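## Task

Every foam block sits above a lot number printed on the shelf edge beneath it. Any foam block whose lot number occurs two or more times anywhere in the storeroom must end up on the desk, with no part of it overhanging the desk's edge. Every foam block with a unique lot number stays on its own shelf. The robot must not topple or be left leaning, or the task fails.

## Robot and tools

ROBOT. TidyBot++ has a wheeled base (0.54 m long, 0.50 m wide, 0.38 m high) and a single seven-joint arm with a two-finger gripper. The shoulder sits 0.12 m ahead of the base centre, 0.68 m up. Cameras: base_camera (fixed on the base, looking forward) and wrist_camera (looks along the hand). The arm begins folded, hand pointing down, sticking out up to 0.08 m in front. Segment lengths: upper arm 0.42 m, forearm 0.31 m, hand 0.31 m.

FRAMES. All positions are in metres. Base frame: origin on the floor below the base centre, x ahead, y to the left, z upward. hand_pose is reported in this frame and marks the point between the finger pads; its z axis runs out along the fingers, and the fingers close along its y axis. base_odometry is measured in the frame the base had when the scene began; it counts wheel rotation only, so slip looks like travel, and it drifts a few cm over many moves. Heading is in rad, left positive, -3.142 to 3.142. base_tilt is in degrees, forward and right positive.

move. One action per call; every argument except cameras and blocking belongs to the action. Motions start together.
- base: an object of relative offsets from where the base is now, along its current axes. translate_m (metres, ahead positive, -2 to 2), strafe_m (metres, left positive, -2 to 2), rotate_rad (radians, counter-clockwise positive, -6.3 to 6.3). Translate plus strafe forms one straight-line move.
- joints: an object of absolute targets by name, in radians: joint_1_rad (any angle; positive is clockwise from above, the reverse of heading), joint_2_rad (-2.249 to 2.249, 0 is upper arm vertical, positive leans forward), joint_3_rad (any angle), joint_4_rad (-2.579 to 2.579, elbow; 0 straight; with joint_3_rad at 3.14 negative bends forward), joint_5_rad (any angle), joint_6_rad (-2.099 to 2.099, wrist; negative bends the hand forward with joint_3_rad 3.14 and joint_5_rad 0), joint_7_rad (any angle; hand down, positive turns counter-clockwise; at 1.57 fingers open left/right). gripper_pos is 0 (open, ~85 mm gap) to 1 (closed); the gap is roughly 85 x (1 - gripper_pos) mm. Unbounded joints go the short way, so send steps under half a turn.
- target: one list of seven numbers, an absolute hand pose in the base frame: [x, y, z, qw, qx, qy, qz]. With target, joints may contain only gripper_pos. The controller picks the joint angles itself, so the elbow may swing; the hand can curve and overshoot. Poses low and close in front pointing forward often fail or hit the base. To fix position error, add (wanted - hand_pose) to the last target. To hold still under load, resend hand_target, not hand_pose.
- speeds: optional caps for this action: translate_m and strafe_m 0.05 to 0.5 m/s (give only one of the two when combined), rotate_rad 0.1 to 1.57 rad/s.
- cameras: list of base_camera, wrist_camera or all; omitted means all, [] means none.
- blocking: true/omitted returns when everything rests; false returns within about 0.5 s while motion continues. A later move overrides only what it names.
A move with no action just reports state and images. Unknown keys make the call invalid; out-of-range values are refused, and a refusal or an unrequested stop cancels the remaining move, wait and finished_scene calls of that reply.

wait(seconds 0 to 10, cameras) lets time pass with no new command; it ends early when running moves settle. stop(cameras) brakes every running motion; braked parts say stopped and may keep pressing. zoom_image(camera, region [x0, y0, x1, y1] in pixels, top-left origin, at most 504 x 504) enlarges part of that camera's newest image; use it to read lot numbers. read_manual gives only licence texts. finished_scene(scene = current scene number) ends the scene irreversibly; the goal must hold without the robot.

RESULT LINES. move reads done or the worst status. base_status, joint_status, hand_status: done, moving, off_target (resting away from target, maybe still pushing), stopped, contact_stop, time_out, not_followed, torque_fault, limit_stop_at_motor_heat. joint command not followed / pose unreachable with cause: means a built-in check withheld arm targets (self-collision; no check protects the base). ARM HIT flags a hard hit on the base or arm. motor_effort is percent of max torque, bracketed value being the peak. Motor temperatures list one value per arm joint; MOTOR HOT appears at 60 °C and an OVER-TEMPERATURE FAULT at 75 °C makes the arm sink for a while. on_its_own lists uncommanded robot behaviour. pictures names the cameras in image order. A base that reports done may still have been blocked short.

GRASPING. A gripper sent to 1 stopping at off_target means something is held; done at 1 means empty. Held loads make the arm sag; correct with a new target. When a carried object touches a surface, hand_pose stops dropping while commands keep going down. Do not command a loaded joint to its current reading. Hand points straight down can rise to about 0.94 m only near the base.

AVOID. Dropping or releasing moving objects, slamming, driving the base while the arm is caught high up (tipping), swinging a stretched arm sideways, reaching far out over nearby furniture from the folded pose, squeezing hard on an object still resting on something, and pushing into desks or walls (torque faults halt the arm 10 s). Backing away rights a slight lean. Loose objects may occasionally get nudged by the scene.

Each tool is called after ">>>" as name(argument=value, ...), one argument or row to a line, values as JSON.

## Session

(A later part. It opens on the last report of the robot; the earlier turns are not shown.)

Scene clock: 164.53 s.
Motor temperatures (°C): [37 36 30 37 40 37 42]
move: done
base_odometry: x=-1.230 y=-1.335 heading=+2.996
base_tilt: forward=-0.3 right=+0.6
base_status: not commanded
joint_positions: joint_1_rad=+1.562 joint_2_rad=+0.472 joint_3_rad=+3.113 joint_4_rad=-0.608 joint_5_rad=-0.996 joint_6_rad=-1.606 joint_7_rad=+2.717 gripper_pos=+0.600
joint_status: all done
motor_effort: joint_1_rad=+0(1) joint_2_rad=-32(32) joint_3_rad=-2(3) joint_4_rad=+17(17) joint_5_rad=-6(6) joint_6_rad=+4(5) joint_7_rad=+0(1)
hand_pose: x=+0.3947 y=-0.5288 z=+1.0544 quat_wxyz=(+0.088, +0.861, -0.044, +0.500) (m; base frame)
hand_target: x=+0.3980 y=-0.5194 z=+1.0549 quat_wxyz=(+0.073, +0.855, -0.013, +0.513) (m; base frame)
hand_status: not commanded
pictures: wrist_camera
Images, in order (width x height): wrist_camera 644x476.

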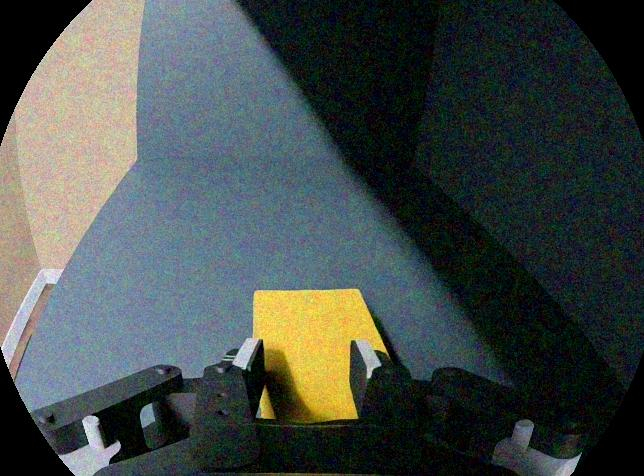

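>>> move(
  joints={"gripper_pos":0},
  cameras=[],
)

>>> move(
  base={"translate_m":0.01,"strafe_m":0.006},
  joints={"joint_2_rad":0.55},
  cameras=["wrist_camera"],
)

>>> move(
  joints={"gripper_pos":0.6},
  cameras=["wrist_camera"],
)

Scene clock: 165.63 s.
Motor temperatures (°C): [37 36 30 37 40 37 42]
move: done
base_odometry: x=-1.230 y=-1.335 heading=+2.996
base_tilt: forward=-0.4 right=+0.6
base_status: not commanded
joint_positions: joint_1_rad=+1.562 joint_2_rad=+0.472 joint_3_rad=+3.113 joint_4_rad=-0.608 joint_5_rad=-0.996 joint_6_rad=-1.606 joint_7_rad=+2.717 gripper_pos=+0.000
joint_status: all done
motor_effort: joint_1_rad=+0(1) joint_2_rad=-32(32) joint_3_rad=-2(3) joint_4_rad=+16(17) joint_5_rad=-6(7) joint_6_rad=+4(5) joint_7_rad=+0(1)
hand_pose: x=+0.3947 y=-0.5288 z=+1.0544 quat_wxyz=(+0.088, +0.861, -0.044, +0.500) (m; base frame)
hand_target: x=+0.3980 y=-0.5194 z=+1.0549 quat_wxyz=(+0.073, +0.855, -0.013, +0.513) (m; base frame)
hand_status: not commanded
pictures: none
No camera images: "cameras" was empty.

Scene clock: 166.43 s.
Motor temperatures (°C): [37 36 30 37 40 37 42]
move: off_target
base_odometry: x=-1.241 y=-1.339 heading=+2.996
base_tilt: forward=-0.3 right=+0.6
base_status: done
joint_positions: joint_1_rad=+1.568 joint_2_rad=+0.502 joint_3_rad=+3.113 joint_4_rad=-0.595 joint_5_rad=-1.008 joint_6_rad=-1.607 joint_7_rad=+2.721 gripper_pos=+0.000
joint_status: joint_2_rad off_target (ended at +0.502, target +0.550)
motor_effort: joint_1_rad=+0(5) joint_2_rad=-29(34) joint_3_rad=-2(4) joint_4_rad=+14(16) joint_5_rad=-4(6) joint_6_rad=+2(5) joint_7_rad=-1(1)
hand_pose: x=+0.3935 y=-0.5402 z=+1.0451 quat_wxyz=(+0.081, +0.859, -0.048, +0.504) (m; base frame)
hand_target: x=+0.3980 y=-0.5402 z=+1.0242 quat_wxyz=(+0.048, +0.857, -0.028, +0.512) (m; base frame)
hand_status: not commanded
pictures: wrist_camera
Images, in order (width x height): wrist_camera 644x476.

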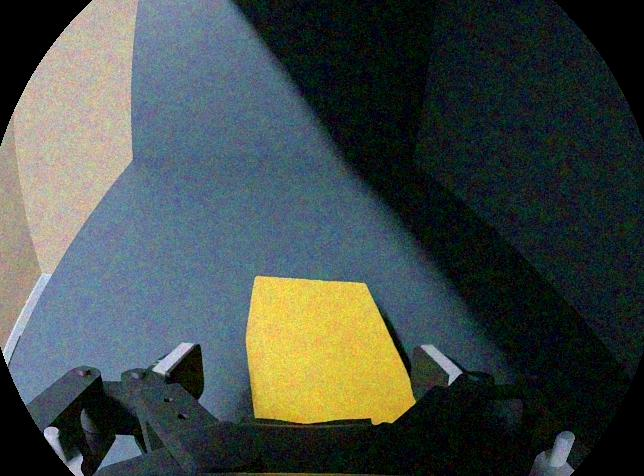

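Scene clock: 167.40 s.
Motor temperatures (°C): [37 36 30 37 40 37 42]
move: done
base_odometry: x=-1.241 y=-1.339 heading=+2.996
base_tilt: forward=-0.3 right=+0.6
base_status: not commanded
joint_positions: joint_1_rad=+1.575 joint_2_rad=+0.501 joint_3_rad=+3.111 joint_4_rad=-0.580 joint_5_rad=-1.019 joint_6_rad=-1.612 joint_7_rad=+2.723 gripper_pos=+0.599
joint_status: all done
motor_effort: joint_1_rad=-1(5) joint_2_rad=-26(30) joint_3_rad=-2(4) joint_4_rad=+12(14) joint_5_rad=-2(4) joint_6_rad=+2(4) joint_7_rad=-1(1)
hand_pose: x=+0.3918 y=-0.5383 z=+1.0531 quat_wxyz=(+0.086, +0.856, -0.043, +0.508) (m; base frame)
hand_target: x=+0.3980 y=-0.5402 z=+1.0242 quat_wxyz=(+0.048, +0.857, -0.028, +0.512) (m; base frame)
hand_status: not commanded
pictures: wrist_camera
Images, in order (width x height): wrist_camera 644x476.

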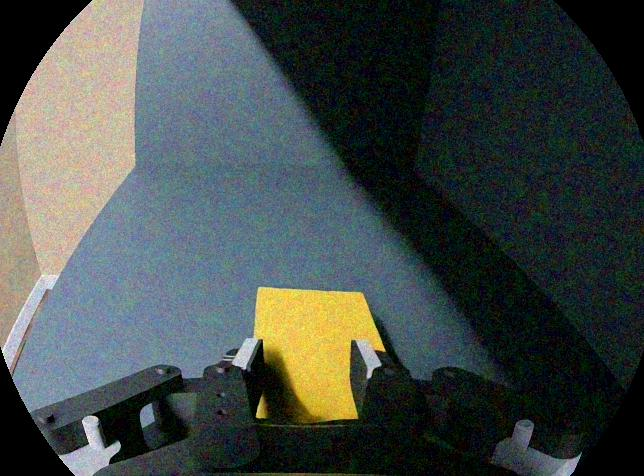

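>>> move(
  joints={"joint_2_rad":0.45},
  cameras=[],
)

>>> move(
  base={"translate_m":-0.045,"strafe_m":-0.008},
  joints={"gripper_pos":0},
  cameras=[],
)

>>> move(
  joints={"joint_2_rad":0.54},
  cameras=["wrist_camera"],
)

Scene clock: 168.70 s.
Motor temperatures (°C): [37 36 30 37 40 37 42]
move: done
base_odometry: x=-1.241 y=-1.339 heading=+2.996
base_tilt: forward=-0.3 right=+0.6
base_status: not commanded
joint_positions: joint_1_rad=+1.575 joint_2_rad=+0.446 joint_3_rad=+3.111 joint_4_rad=-0.584 joint_5_rad=-1.019 joint_6_rad=-1.613 joint_7_rad=+2.723 gripper_pos=+0.600
joint_status: all done
motor_effort: joint_1_rad=-1(1) joint_2_rad=-31(35) joint_3_rad=-2(3) joint_4_rad=+16(18) joint_5_rad=-6(7) joint_6_rad=+4(5) joint_7_rad=+0(1)
hand_pose: x=+0.3919 y=-0.5168 z=+1.0808 quat_wxyz=(+0.108, +0.854, -0.029, +0.509) (m; base frame)
hand_target: x=+0.3980 y=-0.5033 z=+1.0764 quat_wxyz=(+0.091, +0.854, -0.003, +0.513) (m; base frame)
hand_status: not commanded
pictures: none
No camera images: "cameras" was empty.

Scene clock: 169.70 s.
Motor temperatures (°C): [37 36 30 37 40 37 42]
move: done
base_odometry: x=-1.196 y=-1.338 heading=+2.996
base_tilt: forward=-0.3 right=+0.6
base_status: done
joint_positions: joint_1_rad=+1.576 joint_2_rad=+0.445 joint_3_rad=+3.111 joint_4_rad=-0.584 joint_5_rad=-1.019 joint_6_rad=-1.613 joint_7_rad=+2.723 gripper_pos=+0.000
joint_status: all done
motor_effort: joint_1_rad=+0(4) joint_2_rad=-31(33) joint_3_rad=-2(4) joint_4_rad=+16(17) joint_5_rad=-6(7) joint_6_rad=+5(5) joint_7_rad=+0(1)
hand_pose: x=+0.3917 y=-0.5165 z=+1.0813 quat_wxyz=(+0.108, +0.854, -0.029, +0.509) (m; base frame)
hand_target: x=+0.3980 y=-0.5033 z=+1.0764 quat_wxyz=(+0.091, +0.854, -0.003, +0.513) (m; base frame)
hand_status: not commanded
pictures: none
No camera images: "cameras" was empty.

Scene clock: 170.70 s.
Motor temperatures (°C): [37 36 30 37 40 37 42]
move: done
base_odometry: x=-1.196 y=-1.338 heading=+2.996
base_tilt: forward=-0.3 right=+0.6
base_status: not commanded
joint_positions: joint_1_rad=+1.576 joint_2_rad=+0.526 joint_3_rad=+3.111 joint_4_rad=-0.584 joint_5_rad=-1.019 joint_6_rad=-1.613 joint_7_rad=+2.723 gripper_pos=+0.000
joint_status: all done
motor_effort: joint_1_rad=-1(1) joint_2_rad=-34(38) joint_3_rad=-3(3) joint_4_rad=+16(18) joint_5_rad=-6(7) joint_6_rad=+3(5) joint_7_rad=+0(1)
hand_pose: x=+0.3916 y=-0.5470 z=+1.0384 quat_wxyz=(+0.073, +0.857, -0.050, +0.507) (m; base frame)
hand_target: x=+0.3980 y=-0.5367 z=+1.0295 quat_wxyz=(+0.052, +0.857, -0.026, +0.512) (m; base frame)
hand_status: not commanded
pictures: wrist_camera
Images, in order (width x height): wrist_camera 644x476.

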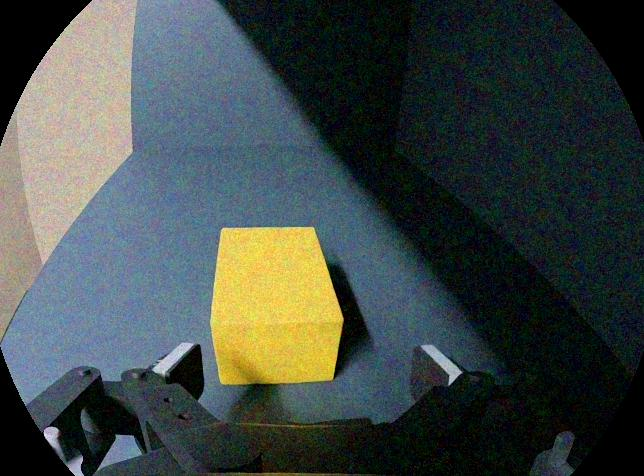

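>>> move(
  base={"translate_m":0.05,"strafe_m":0.012},
  cameras=["wrist_camera"],
)

>>> move(
  joints={"gripper_pos":0.6},
  cameras=["wrist_camera"],
)

Scene clock: 173.70 s.
Motor temperatures (°C): [37 36 30 37 40 37 42]
move: done
base_odometry: x=-1.247 y=-1.343 heading=+2.996
base_tilt: forward=-0.3 right=+0.6
base_status: done
joint_positions: joint_1_rad=+1.568 joint_2_rad=+0.526 joint_3_rad=+3.111 joint_4_rad=-0.584 joint_5_rad=-1.019 joint_6_rad=-1.613 joint_7_rad=+2.723 gripper_pos=+0.000
joint_status: not commanded
motor_effort: joint_1_rad=-1(5) joint_2_rad=-33(37) joint_3_rad=-3(5) joint_4_rad=+17(17) joint_5_rad=-6(7) joint_6_rad=+4(4) joint_7_rad=+0(1)
hand_pose: x=+0.3955 y=-0.5451 z=+1.0384 quat_wxyz=(+0.072, +0.857, -0.047, +0.507) (m; base frame)
hand_target: x=+0.3980 y=-0.5367 z=+1.0295 quat_wxyz=(+0.052, +0.857, -0.026, +0.512) (m; base frame)
hand_status: not commanded
pictures: wrist_camera
Images, in order (width x height): wrist_camera 644x476.

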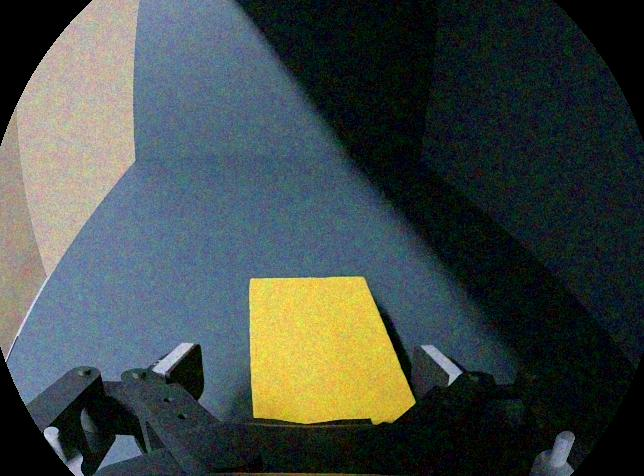

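Scene clock: 174.57 s.
Motor temperatures (°C): [37 36 30 37 40 37 42]
move: off_target
base_odometry: x=-1.247 y=-1.343 heading=+2.996
base_tilt: forward=-0.3 right=+0.6
base_status: not commanded
joint_positions: joint_1_rad=+1.569 joint_2_rad=+0.524 joint_3_rad=+3.111 joint_4_rad=-0.584 joint_5_rad=-1.019 joint_6_rad=-1.613 joint_7_rad=+2.723 gripper_pos=+0.418
joint_status: gripper_pos off_target (ended at +0.418, target +0.600)
motor_effort: joint_1_rad=+0(4) joint_2_rad=-34(34) joint_3_rad=-3(3) joint_4_rad=+17(17) joint_5_rad=-6(7) joint_6_rad=+4(4) joint_7_rad=+0(1)
hand_pose: x=+0.3954 y=-0.5445 z=+1.0394 quat_wxyz=(+0.072, +0.857, -0.046, +0.508) (m; base frame)
hand_target: x=+0.3980 y=-0.5367 z=+1.0295 quat_wxyz=(+0.052, +0.857, -0.026, +0.512) (m; base frame)
hand_status: not commanded
pictures: wrist_camera
Images, in order (width x height): wrist_camera 644x476.

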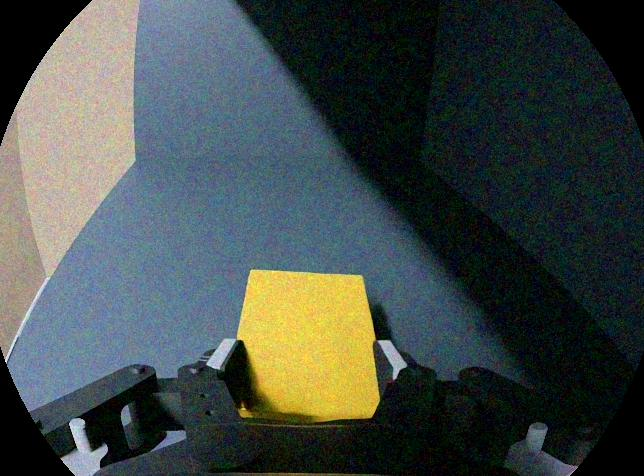

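>>> move(
  joints={"joint_2_rad":0.38},
  cameras=["wrist_camera"],
)

>>> move(
  base={"strafe_m":0.45},
  cameras=["wrist_camera"],
)

>>> move(
  base={"translate_m":-2.0},
  joints={"joint_1_rad":1.57,"joint_2_rad":-0.35,"joint_4_rad":-1.65,"joint_5_rad":0,"joint_6_rad":-0.5,"joint_7_rad":1.59},
  cameras=["wrist_camera"],
)

>>> move(
  base={"translate_m":-0.46},
  cameras=[],
)

>>> move(
  base={"strafe_m":-2.0},
  cameras=[],
)

Scene clock: 176.37 s.
Motor temperatures (°C): [37 36 30 37 40 37 42]
move: done
base_odometry: x=-1.247 y=-1.343 heading=+2.996
base_tilt: forward=-0.3 right=+0.6
base_status: not commanded
joint_positions: joint_1_rad=+1.569 joint_2_rad=+0.364 joint_3_rad=+3.111 joint_4_rad=-0.584 joint_5_rad=-1.019 joint_6_rad=-1.613 joint_7_rad=+2.723 gripper_pos=+0.418
joint_status: all done
motor_effort: joint_1_rad=-1(1) joint_2_rad=-28(37) joint_3_rad=-2(3) joint_4_rad=+16(18) joint_5_rad=-6(7) joint_6_rad=+6(6) joint_7_rad=+0(1)
hand_pose: x=+0.3952 y=-0.4805 z=+1.1217 quat_wxyz=(+0.141, +0.849, -0.006, +0.510) (m; base frame)
hand_target: x=+0.3980 y=-0.4745 z=+1.1107 quat_wxyz=(+0.120, +0.850, +0.015, +0.513) (m; base frame)
hand_status: not commanded
pictures: wrist_camera
Images, in order (width x height): wrist_camera 644x476.

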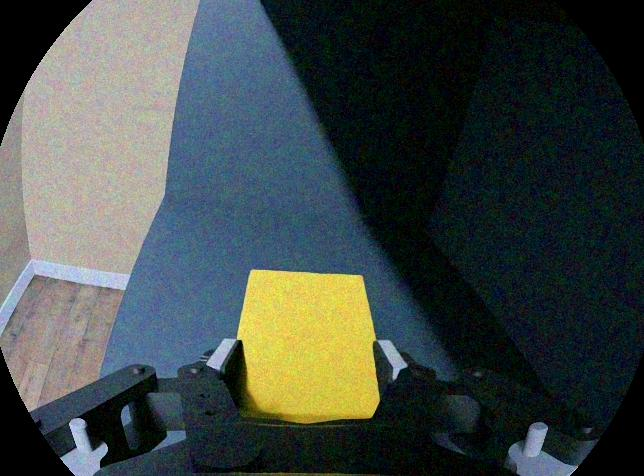

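Scene clock: 180.77 s.
Motor temperatures (°C): [37 36 30 37 40 37 42]
move: time_out
base_odometry: x=-1.305 y=-1.742 heading=+2.994
base_tilt: forward=-0.3 right=+0.6
base_status: strafe_m time_out (by the wheels' count: +0.403 of +0.450)
joint_positions: joint_1_rad=+1.567 joint_2_rad=+0.364 joint_3_rad=+3.110 joint_4_rad=-0.585 joint_5_rad=-1.023 joint_6_rad=-1.623 joint_7_rad=+2.723 gripper_pos=+0.418
joint_status: not commanded
motor_effort: joint_1_rad=+0(17) joint_2_rad=-27(41) joint_3_rad=-2(9) joint_4_rad=+16(21) joint_5_rad=-6(11) joint_6_rad=+5(9) joint_7_rad=+0(1)
hand_pose: x=+0.3968 y=-0.4767 z=+1.1208 quat_wxyz=(+0.135, +0.849, -0.002, +0.510) (m; base frame)
hand_target: x=+0.3980 y=-0.4745 z=+1.1107 quat_wxyz=(+0.120, +0.850, +0.015, +0.513) (m; base frame)
hand_status: not commanded
pictures: wrist_camera
Images, in order (width x height): wrist_camera 644x476.

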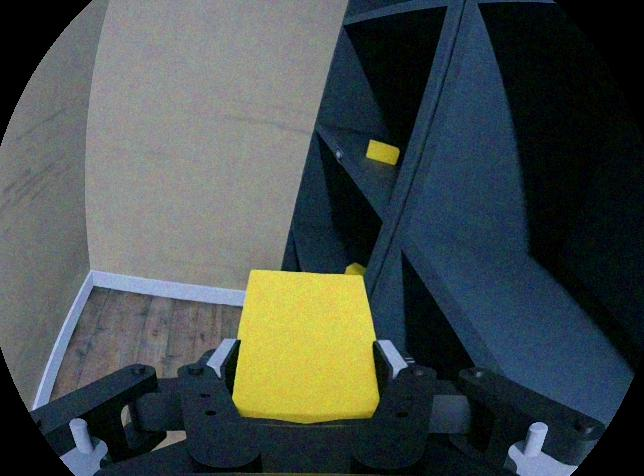

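not run: a stop that you did not command came earlier in this reply.

not run: a stop that you did not command came earlier in this reply.

not run: a stop that you did not command came earlier in this reply.

>>> move(
  base={"strafe_m":-0.1},
  cameras=["base_camera"],
)

>>> move(
  base={"translate_m":-2.0},
  joints={"joint_1_rad":1.57,"joint_2_rad":-0.35,"joint_4_rad":-1.65,"joint_5_rad":0,"joint_6_rad":-0.5,"joint_7_rad":1.59},
  cameras=["base_camera","wrist_camera"],
)

Scene clock: 182.37 s.
Motor temperatures (°C): [37 36 30 37 40 37 42]
move: done
base_odometry: x=-1.291 y=-1.643 heading=+2.995
base_tilt: forward=-0.3 right=+0.6
base_status: done
joint_positions: joint_1_rad=+1.567 joint_2_rad=+0.373 joint_3_rad=+3.110 joint_4_rad=-0.585 joint_5_rad=-1.023 joint_6_rad=-1.623 joint_7_rad=+2.723 gripper_pos=+0.418
joint_status: not commanded
motor_effort: joint_1_rad=+0(1) joint_2_rad=-28(32) joint_3_rad=-2(3) joint_4_rad=+15(17) joint_5_rad=-6(6) joint_6_rad=+5(6) joint_7_rad=+0(1)
hand_pose: x=+0.3968 y=-0.4805 z=+1.1165 quat_wxyz=(+0.132, +0.850, -0.004, +0.510) (m; base frame)
hand_target: x=+0.3980 y=-0.4745 z=+1.1107 quat_wxyz=(+0.120, +0.850, +0.015, +0.513) (m; base frame)
hand_status: not commanded
pictures: base_camera
Images, in order (width x height): base_camera 644x364.

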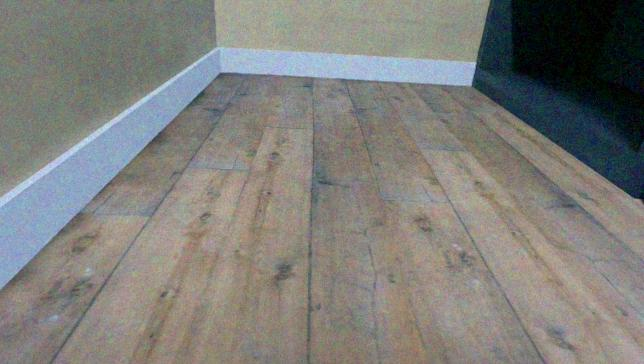

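Scene clock: 187.70 s.
Motor temperatures (°C): [37 36 30 37 40 37 42]
move: done
base_odometry: x=+0.688 y=-1.935 heading=+2.996
base_tilt: forward=-0.4 right=+0.6
base_status: done
joint_positions: joint_1_rad=+1.567 joint_2_rad=-0.339 joint_3_rad=+3.110 joint_4_rad=-1.619 joint_5_rad=-0.067 joint_6_rad=-0.557 joint_7_rad=+1.633 gripper_pos=+0.418
joint_status: all done
motor_effort: joint_1_rad=+0(3) joint_2_rad=-8(31) joint_3_rad=+1(3) joint_4_rad=+22(23) joint_5_rad=+0(7) joint_6_rad=+9(10) joint_7_rad=+0(2)
hand_pose: x=+0.1511 y=-0.4603 z=+1.0869 quat_wxyz=(+0.416, +0.582, -0.541, +0.442) (m; base frame)
hand_target: x=+0.1373 y=-0.4612 z=+1.0902 quat_wxyz=(+0.440, +0.569, -0.538, +0.439) (m; base frame)
hand_status: not commanded
pictures: base_camera, wrist_camera
Images, in order (width x height): base_camera 644x364, wrist_camera 644x476.

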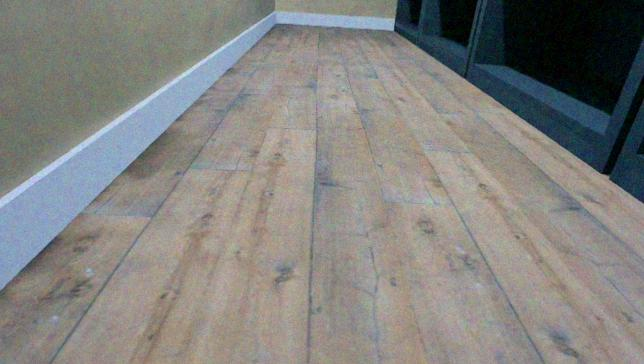

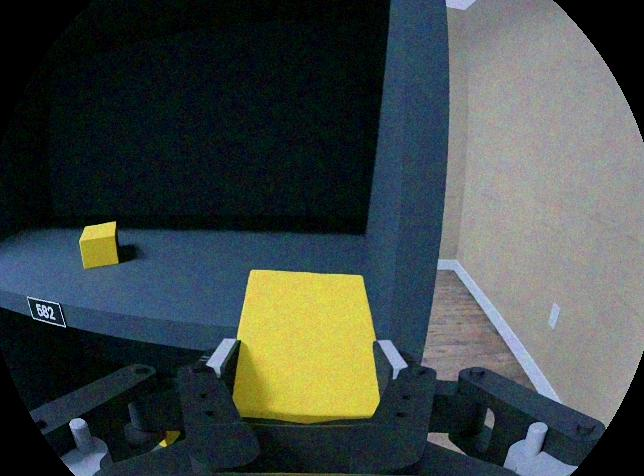

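>>> move(
  base={"translate_m":-0.48},
  cameras=[],
)

>>> move(
  base={"strafe_m":-1.85},
  cameras=["base_camera"],
)

>>> move(
  base={"translate_m":1.06,"strafe_m":-0.23},
  joints={"joint_2_rad":-1.0,"joint_4_rad":-2.3,"joint_6_rad":-0.8},
  cameras=["wrist_camera"],
)

Scene clock: 190.30 s.
Motor temperatures (°C): [37 36 30 37 40 37 42]
move: done
base_odometry: x=+1.163 y=-2.005 heading=+2.996
base_tilt: forward=-0.4 right=+0.6
base_status: done
joint_positions: joint_1_rad=+1.567 joint_2_rad=-0.339 joint_3_rad=+3.113 joint_4_rad=-1.619 joint_5_rad=-0.065 joint_6_rad=-0.556 joint_7_rad=+1.633 gripper_pos=+0.418
joint_status: not commanded
motor_effort: joint_1_rad=+0(1) joint_2_rad=-9(10) joint_3_rad=+1(3) joint_4_rad=+22(23) joint_5_rad=+1(1) joint_6_rad=+9(9) joint_7_rad=+0(1)
hand_pose: x=+0.1489 y=-0.4605 z=+1.0870 quat_wxyz=(+0.417, +0.581, -0.541, +0.442) (m; base frame)
hand_target: x=+0.1373 y=-0.4612 z=+1.0902 quat_wxyz=(+0.440, +0.569, -0.538, +0.439) (m; base frame)
hand_status: not commanded
pictures: none
No camera images: "cameras" was empty.

Scene clock: 195.37 s.
Motor temperatures (°C): [37 36 30 37 40 37 42]
move: done
base_odometry: x=+1.432 y=-0.174 heading=+2.995
base_tilt: forward=-0.4 right=+0.6
base_status: done
joint_positions: joint_1_rad=+1.567 joint_2_rad=-0.348 joint_3_rad=+3.113 joint_4_rad=-1.621 joint_5_rad=-0.065 joint_6_rad=-0.554 joint_7_rad=+1.633 gripper_pos=+0.418
joint_status: not commanded
motor_effort: joint_1_rad=+0(1) joint_2_rad=-9(12) joint_3_rad=+1(1) joint_4_rad=+22(23) joint_5_rad=+0(1) joint_6_rad=+8(9) joint_7_rad=-1(1)
hand_pose: x=+0.1488 y=-0.4571 z=+1.0908 quat_wxyz=(+0.420, +0.579, -0.539, +0.444) (m; base frame)
hand_target: x=+0.1373 y=-0.4612 z=+1.0902 quat_wxyz=(+0.440, +0.569, -0.538, +0.439) (m; base frame)
hand_status: not commanded
pictures: base_camera
Images, in order (width x height): base_camera 644x364.

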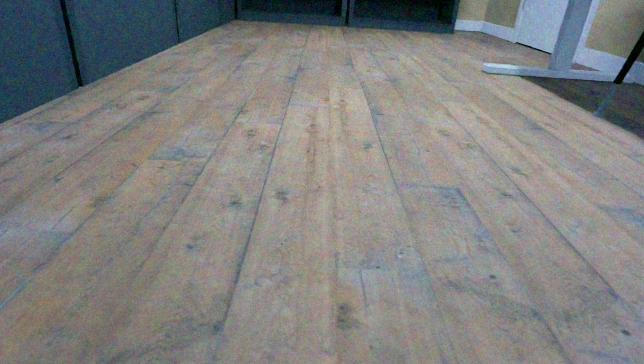

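Scene clock: 198.77 s.
Motor temperatures (°C): [37 36 30 37 40 37 42]
move: done
base_odometry: x=+0.417 y=+0.208 heading=+2.995
base_tilt: forward=-0.4 right=+0.6
base_status: done
joint_positions: joint_1_rad=+1.567 joint_2_rad=-0.982 joint_3_rad=+3.114 joint_4_rad=-2.272 joint_5_rad=-0.064 joint_6_rad=-0.753 joint_7_rad=+1.633 gripper_pos=+0.418
joint_status: all done
motor_effort: joint_1_rad=-1(2) joint_2_rad=+10(11) joint_3_rad=+2(3) joint_4_rad=+21(23) joint_5_rad=+1(1) joint_6_rad=+8(10) joint_7_rad=+0(1)
hand_pose: x=+0.1426 y=-0.2288 z=+0.8609 quat_wxyz=(+0.362, +0.625, -0.580, +0.376) (m; base frame)
hand_target: x=+0.1276 y=-0.2173 z=+0.8357 quat_wxyz=(+0.360, +0.628, -0.598, +0.344) (m; base frame)
hand_status: not commanded
pictures: wrist_camera
Images, in order (width x height): wrist_camera 644x476.

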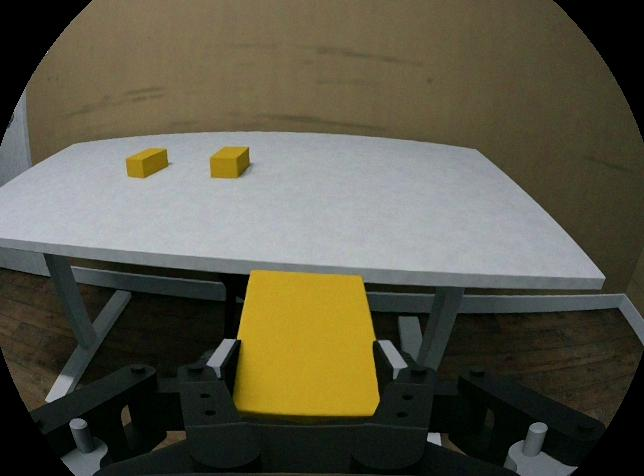

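>>> move(
  joints={"joint_2_rad":0.48,"joint_4_rad":-1.365,"joint_6_rad":-0.08},
  cameras=[],
)

>>> move(
  joints={"joint_2_rad":0.585},
  cameras=[],
)

>>> move(
  joints={"joint_2_rad":0.605},
  cameras=[],
)

>>> move(
  joints={"joint_2_rad":0.622},
  cameras=["wrist_camera"],
)

Scene clock: 201.73 s.
Motor temperatures (°C): [37 36 30 37 40 37 42]
move: done
base_odometry: x=+0.417 y=+0.208 heading=+2.995
base_tilt: forward=-0.4 right=+0.6
base_status: not commanded
joint_positions: joint_1_rad=+1.567 joint_2_rad=+0.458 joint_3_rad=+3.114 joint_4_rad=-1.382 joint_5_rad=-0.064 joint_6_rad=-0.140 joint_7_rad=+1.633 gripper_pos=+0.418
joint_status: all done
motor_effort: joint_1_rad=-1(1) joint_2_rad=-37(39) joint_3_rad=+0(2) joint_4_rad=+22(23) joint_5_rad=+1(1) joint_6_rad=+8(9) joint_7_rad=-1(1)
hand_pose: x=+0.1433 y=-0.7741 z=+0.8520 quat_wxyz=(+0.376, +0.598, -0.584, +0.400) (m; base frame)
hand_target: x=+0.1388 y=-0.7883 z=+0.8622 quat_wxyz=(+0.399, +0.591, -0.570, +0.409) (m; base frame)
hand_status: not commanded
pictures: none
No camera images: "cameras" was empty.

Scene clock: 202.83 s.
Motor temperatures (°C): [37 36 30 37 40 37 42]
move: done
base_odometry: x=+0.417 y=+0.208 heading=+2.995
base_tilt: forward=-0.3 right=+0.6
base_status: not commanded
joint_positions: joint_1_rad=+1.567 joint_2_rad=+0.561 joint_3_rad=+3.114 joint_4_rad=-1.372 joint_5_rad=-0.064 joint_6_rad=-0.129 joint_7_rad=+1.633 gripper_pos=+0.418
joint_status: all done
motor_effort: joint_1_rad=-1(1) joint_2_rad=-39(44) joint_3_rad=-1(1) joint_4_rad=+21(22) joint_5_rad=+1(1) joint_6_rad=+8(9) joint_7_rad=+0(1)
hand_pose: x=+0.1432 y=-0.7917 z=+0.7806 quat_wxyz=(+0.351, +0.613, -0.600, +0.376) (m; base frame)
hand_target: x=+0.1388 y=-0.8029 z=+0.7786 quat_wxyz=(+0.367, +0.611, -0.590, +0.379) (m; base frame)
hand_status: not commanded
pictures: none
No camera images: "cameras" was empty.

Scene clock: 203.40 s.
Motor temperatures (°C): [37 36 30 37 40 37 42]
move: off_target
base_odometry: x=+0.417 y=+0.208 heading=+2.995
base_tilt: forward=-0.3 right=+0.6
base_status: not commanded
joint_positions: joint_1_rad=+1.567 joint_2_rad=+0.566 joint_3_rad=+3.114 joint_4_rad=-1.371 joint_5_rad=-0.064 joint_6_rad=-0.126 joint_7_rad=+1.633 gripper_pos=+0.418
joint_status: joint_2_rad off_target (ended at +0.566, target +0.605)
motor_effort: joint_1_rad=+0(1) joint_2_rad=-35(40) joint_3_rad=-1(1) joint_4_rad=+20(21) joint_5_rad=+1(1) joint_6_rad=+7(8) joint_7_rad=+0(1)
hand_pose: x=+0.1431 y=-0.7929 z=+0.7780 quat_wxyz=(+0.351, +0.613, -0.600, +0.375) (m; base frame)
hand_target: x=+0.1388 y=-0.8047 z=+0.7625 quat_wxyz=(+0.361, +0.614, -0.594, +0.373) (m; base frame)
hand_status: not commanded
pictures: none
No camera images: "cameras" was empty.

Scene clock: 203.93 s.
Motor temperatures (°C): [37 36 30 37 40 37 42]
move: off_target
base_odometry: x=+0.417 y=+0.208 heading=+2.995
base_tilt: forward=-0.3 right=+0.6
base_status: not commanded
joint_positions: joint_1_rad=+1.567 joint_2_rad=+0.568 joint_3_rad=+3.114 joint_4_rad=-1.369 joint_5_rad=-0.064 joint_6_rad=-0.124 joint_7_rad=+1.633 gripper_pos=+0.418
joint_status: joint_2_rad off_target (ended at +0.568, target +0.622)
motor_effort: joint_1_rad=+0(1) joint_2_rad=-34(37) joint_3_rad=+0(1) joint_4_rad=+19(20) joint_5_rad=+1(1) joint_6_rad=+7(8) joint_7_rad=-1(1)
hand_pose: x=+0.1431 y=-0.7940 z=+0.7776 quat_wxyz=(+0.351, +0.613, -0.600, +0.376) (m; base frame)
hand_target: x=+0.1388 y=-0.8059 z=+0.7488 quat_wxyz=(+0.356, +0.618, -0.597, +0.368) (m; base frame)
hand_status: not commanded
pictures: wrist_camera
Images, in order (width x height): wrist_camera 644x476.

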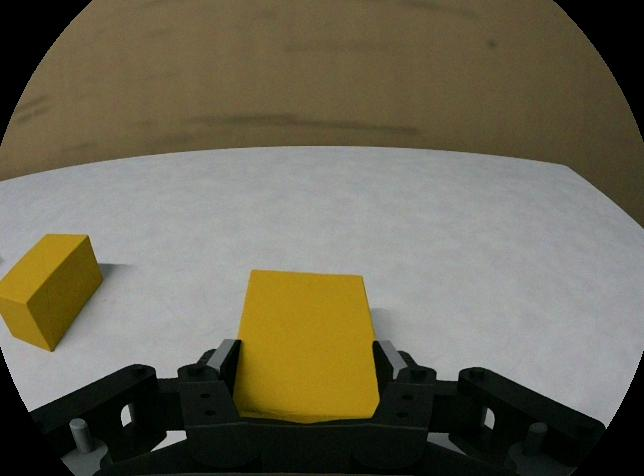

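Contact. Release and retract.

>>> move(
  joints={"joint_2_rad":0.605},
  cameras=[],
)

>>> move(
  joints={"gripper_pos":0},
  cameras=["wrist_camera"],
)

>>> move(
  joints={"joint_2_rad":-0.35,"joint_4_rad":-1.65,"joint_6_rad":-0.8},
  cameras=["wrist_camera"],
)

Scene clock: 204.67 s.
Motor temperatures (°C): [37 36 30 37 40 37 42]
move: done
base_odometry: x=+0.417 y=+0.208 heading=+2.995
base_tilt: forward=-0.3 right=+0.6
base_status: not commanded
joint_positions: joint_1_rad=+1.567 joint_2_rad=+0.568 joint_3_rad=+3.114 joint_4_rad=-1.369 joint_5_rad=-0.064 joint_6_rad=-0.124 joint_7_rad=+1.633 gripper_pos=+0.418
joint_status: all done
motor_effort: joint_1_rad=+0(1) joint_2_rad=-35(38) joint_3_rad=+0(1) joint_4_rad=+20(20) joint_5_rad=+1(1) joint_6_rad=+7(8) joint_7_rad=+0(1)
hand_pose: x=+0.1431 y=-0.7941 z=+0.7779 quat_wxyz=(+0.352, +0.613, -0.600, +0.376) (m; base frame)
hand_target: x=+0.1388 y=-0.8047 z=+0.7625 quat_wxyz=(+0.361, +0.614, -0.594, +0.373) (m; base frame)
hand_status: not commanded
pictures: none
No camera images: "cameras" was empty.

Scene clock: 205.53 s.
Motor temperatures (°C): [37 36 30 37 40 37 42]
move: done
base_odometry: x=+0.417 y=+0.208 heading=+2.995
base_tilt: forward=-0.4 right=+0.6
base_status: not commanded
joint_positions: joint_1_rad=+1.567 joint_2_rad=+0.578 joint_3_rad=+3.114 joint_4_rad=-1.369 joint_5_rad=-0.064 joint_6_rad=-0.124 joint_7_rad=+1.632 gripper_pos=+0.000
joint_status: all done
motor_effort: joint_1_rad=+0(1) joint_2_rad=-39(41) joint_3_rad=-1(1) joint_4_rad=+20(22) joint_5_rad=+1(1) joint_6_rad=+7(9) joint_7_rad=-1(1)
hand_pose: x=+0.1431 y=-0.7950 z=+0.7701 quat_wxyz=(+0.349, +0.614, -0.602, +0.373) (m; base frame)
hand_target: x=+0.1388 y=-0.8047 z=+0.7625 quat_wxyz=(+0.361, +0.614, -0.594, +0.373) (m; base frame)
hand_status: not commanded
pictures: wrist_camera
Images, in order (width x height): wrist_camera 644x476.

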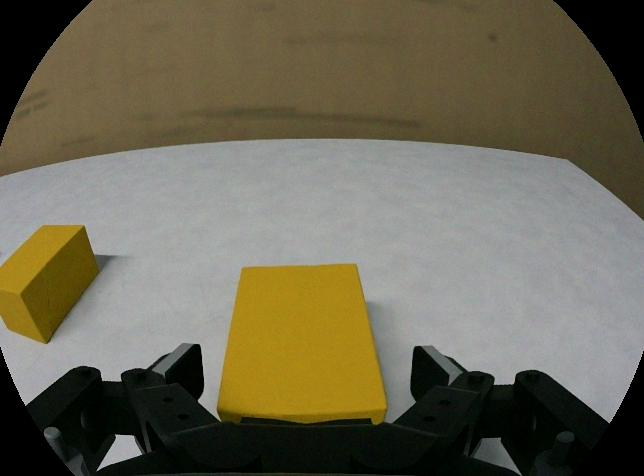

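Scene clock: 207.80 s.
Motor temperatures (°C): [37 36 30 37 40 37 42]
move: done
base_odometry: x=+0.417 y=+0.208 heading=+2.995
base_tilt: forward=-0.3 right=+0.6
base_status: not commanded
joint_positions: joint_1_rad=+1.567 joint_2_rad=-0.344 joint_3_rad=+3.114 joint_4_rad=-1.617 joint_5_rad=-0.064 joint_6_rad=-0.748 joint_7_rad=+1.632 gripper_pos=+0.000
joint_status: all done
motor_effort: joint_1_rad=+0(1) joint_2_rad=-8(42) joint_3_rad=+1(1) joint_4_rad=+21(23) joint_5_rad=+0(1) joint_6_rad=+8(9) joint_7_rad=+0(0)
hand_pose: x=+0.1504 y=-0.4379 z=+1.0345 quat_wxyz=(+0.362, +0.622, -0.575, +0.389) (m; base frame)
hand_target: x=+0.1354 y=-0.4268 z=+1.0038 quat_wxyz=(+0.353, +0.629, -0.597, +0.350) (m; base frame)
hand_status: not commanded
pictures: wrist_camera
Images, in order (width x height): wrist_camera 644x476.

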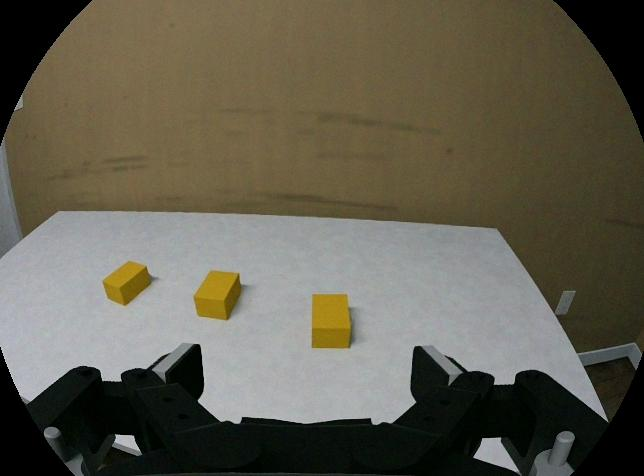

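>>> finished_scene(
  scene=2,
)

The scene is finished: the task was done.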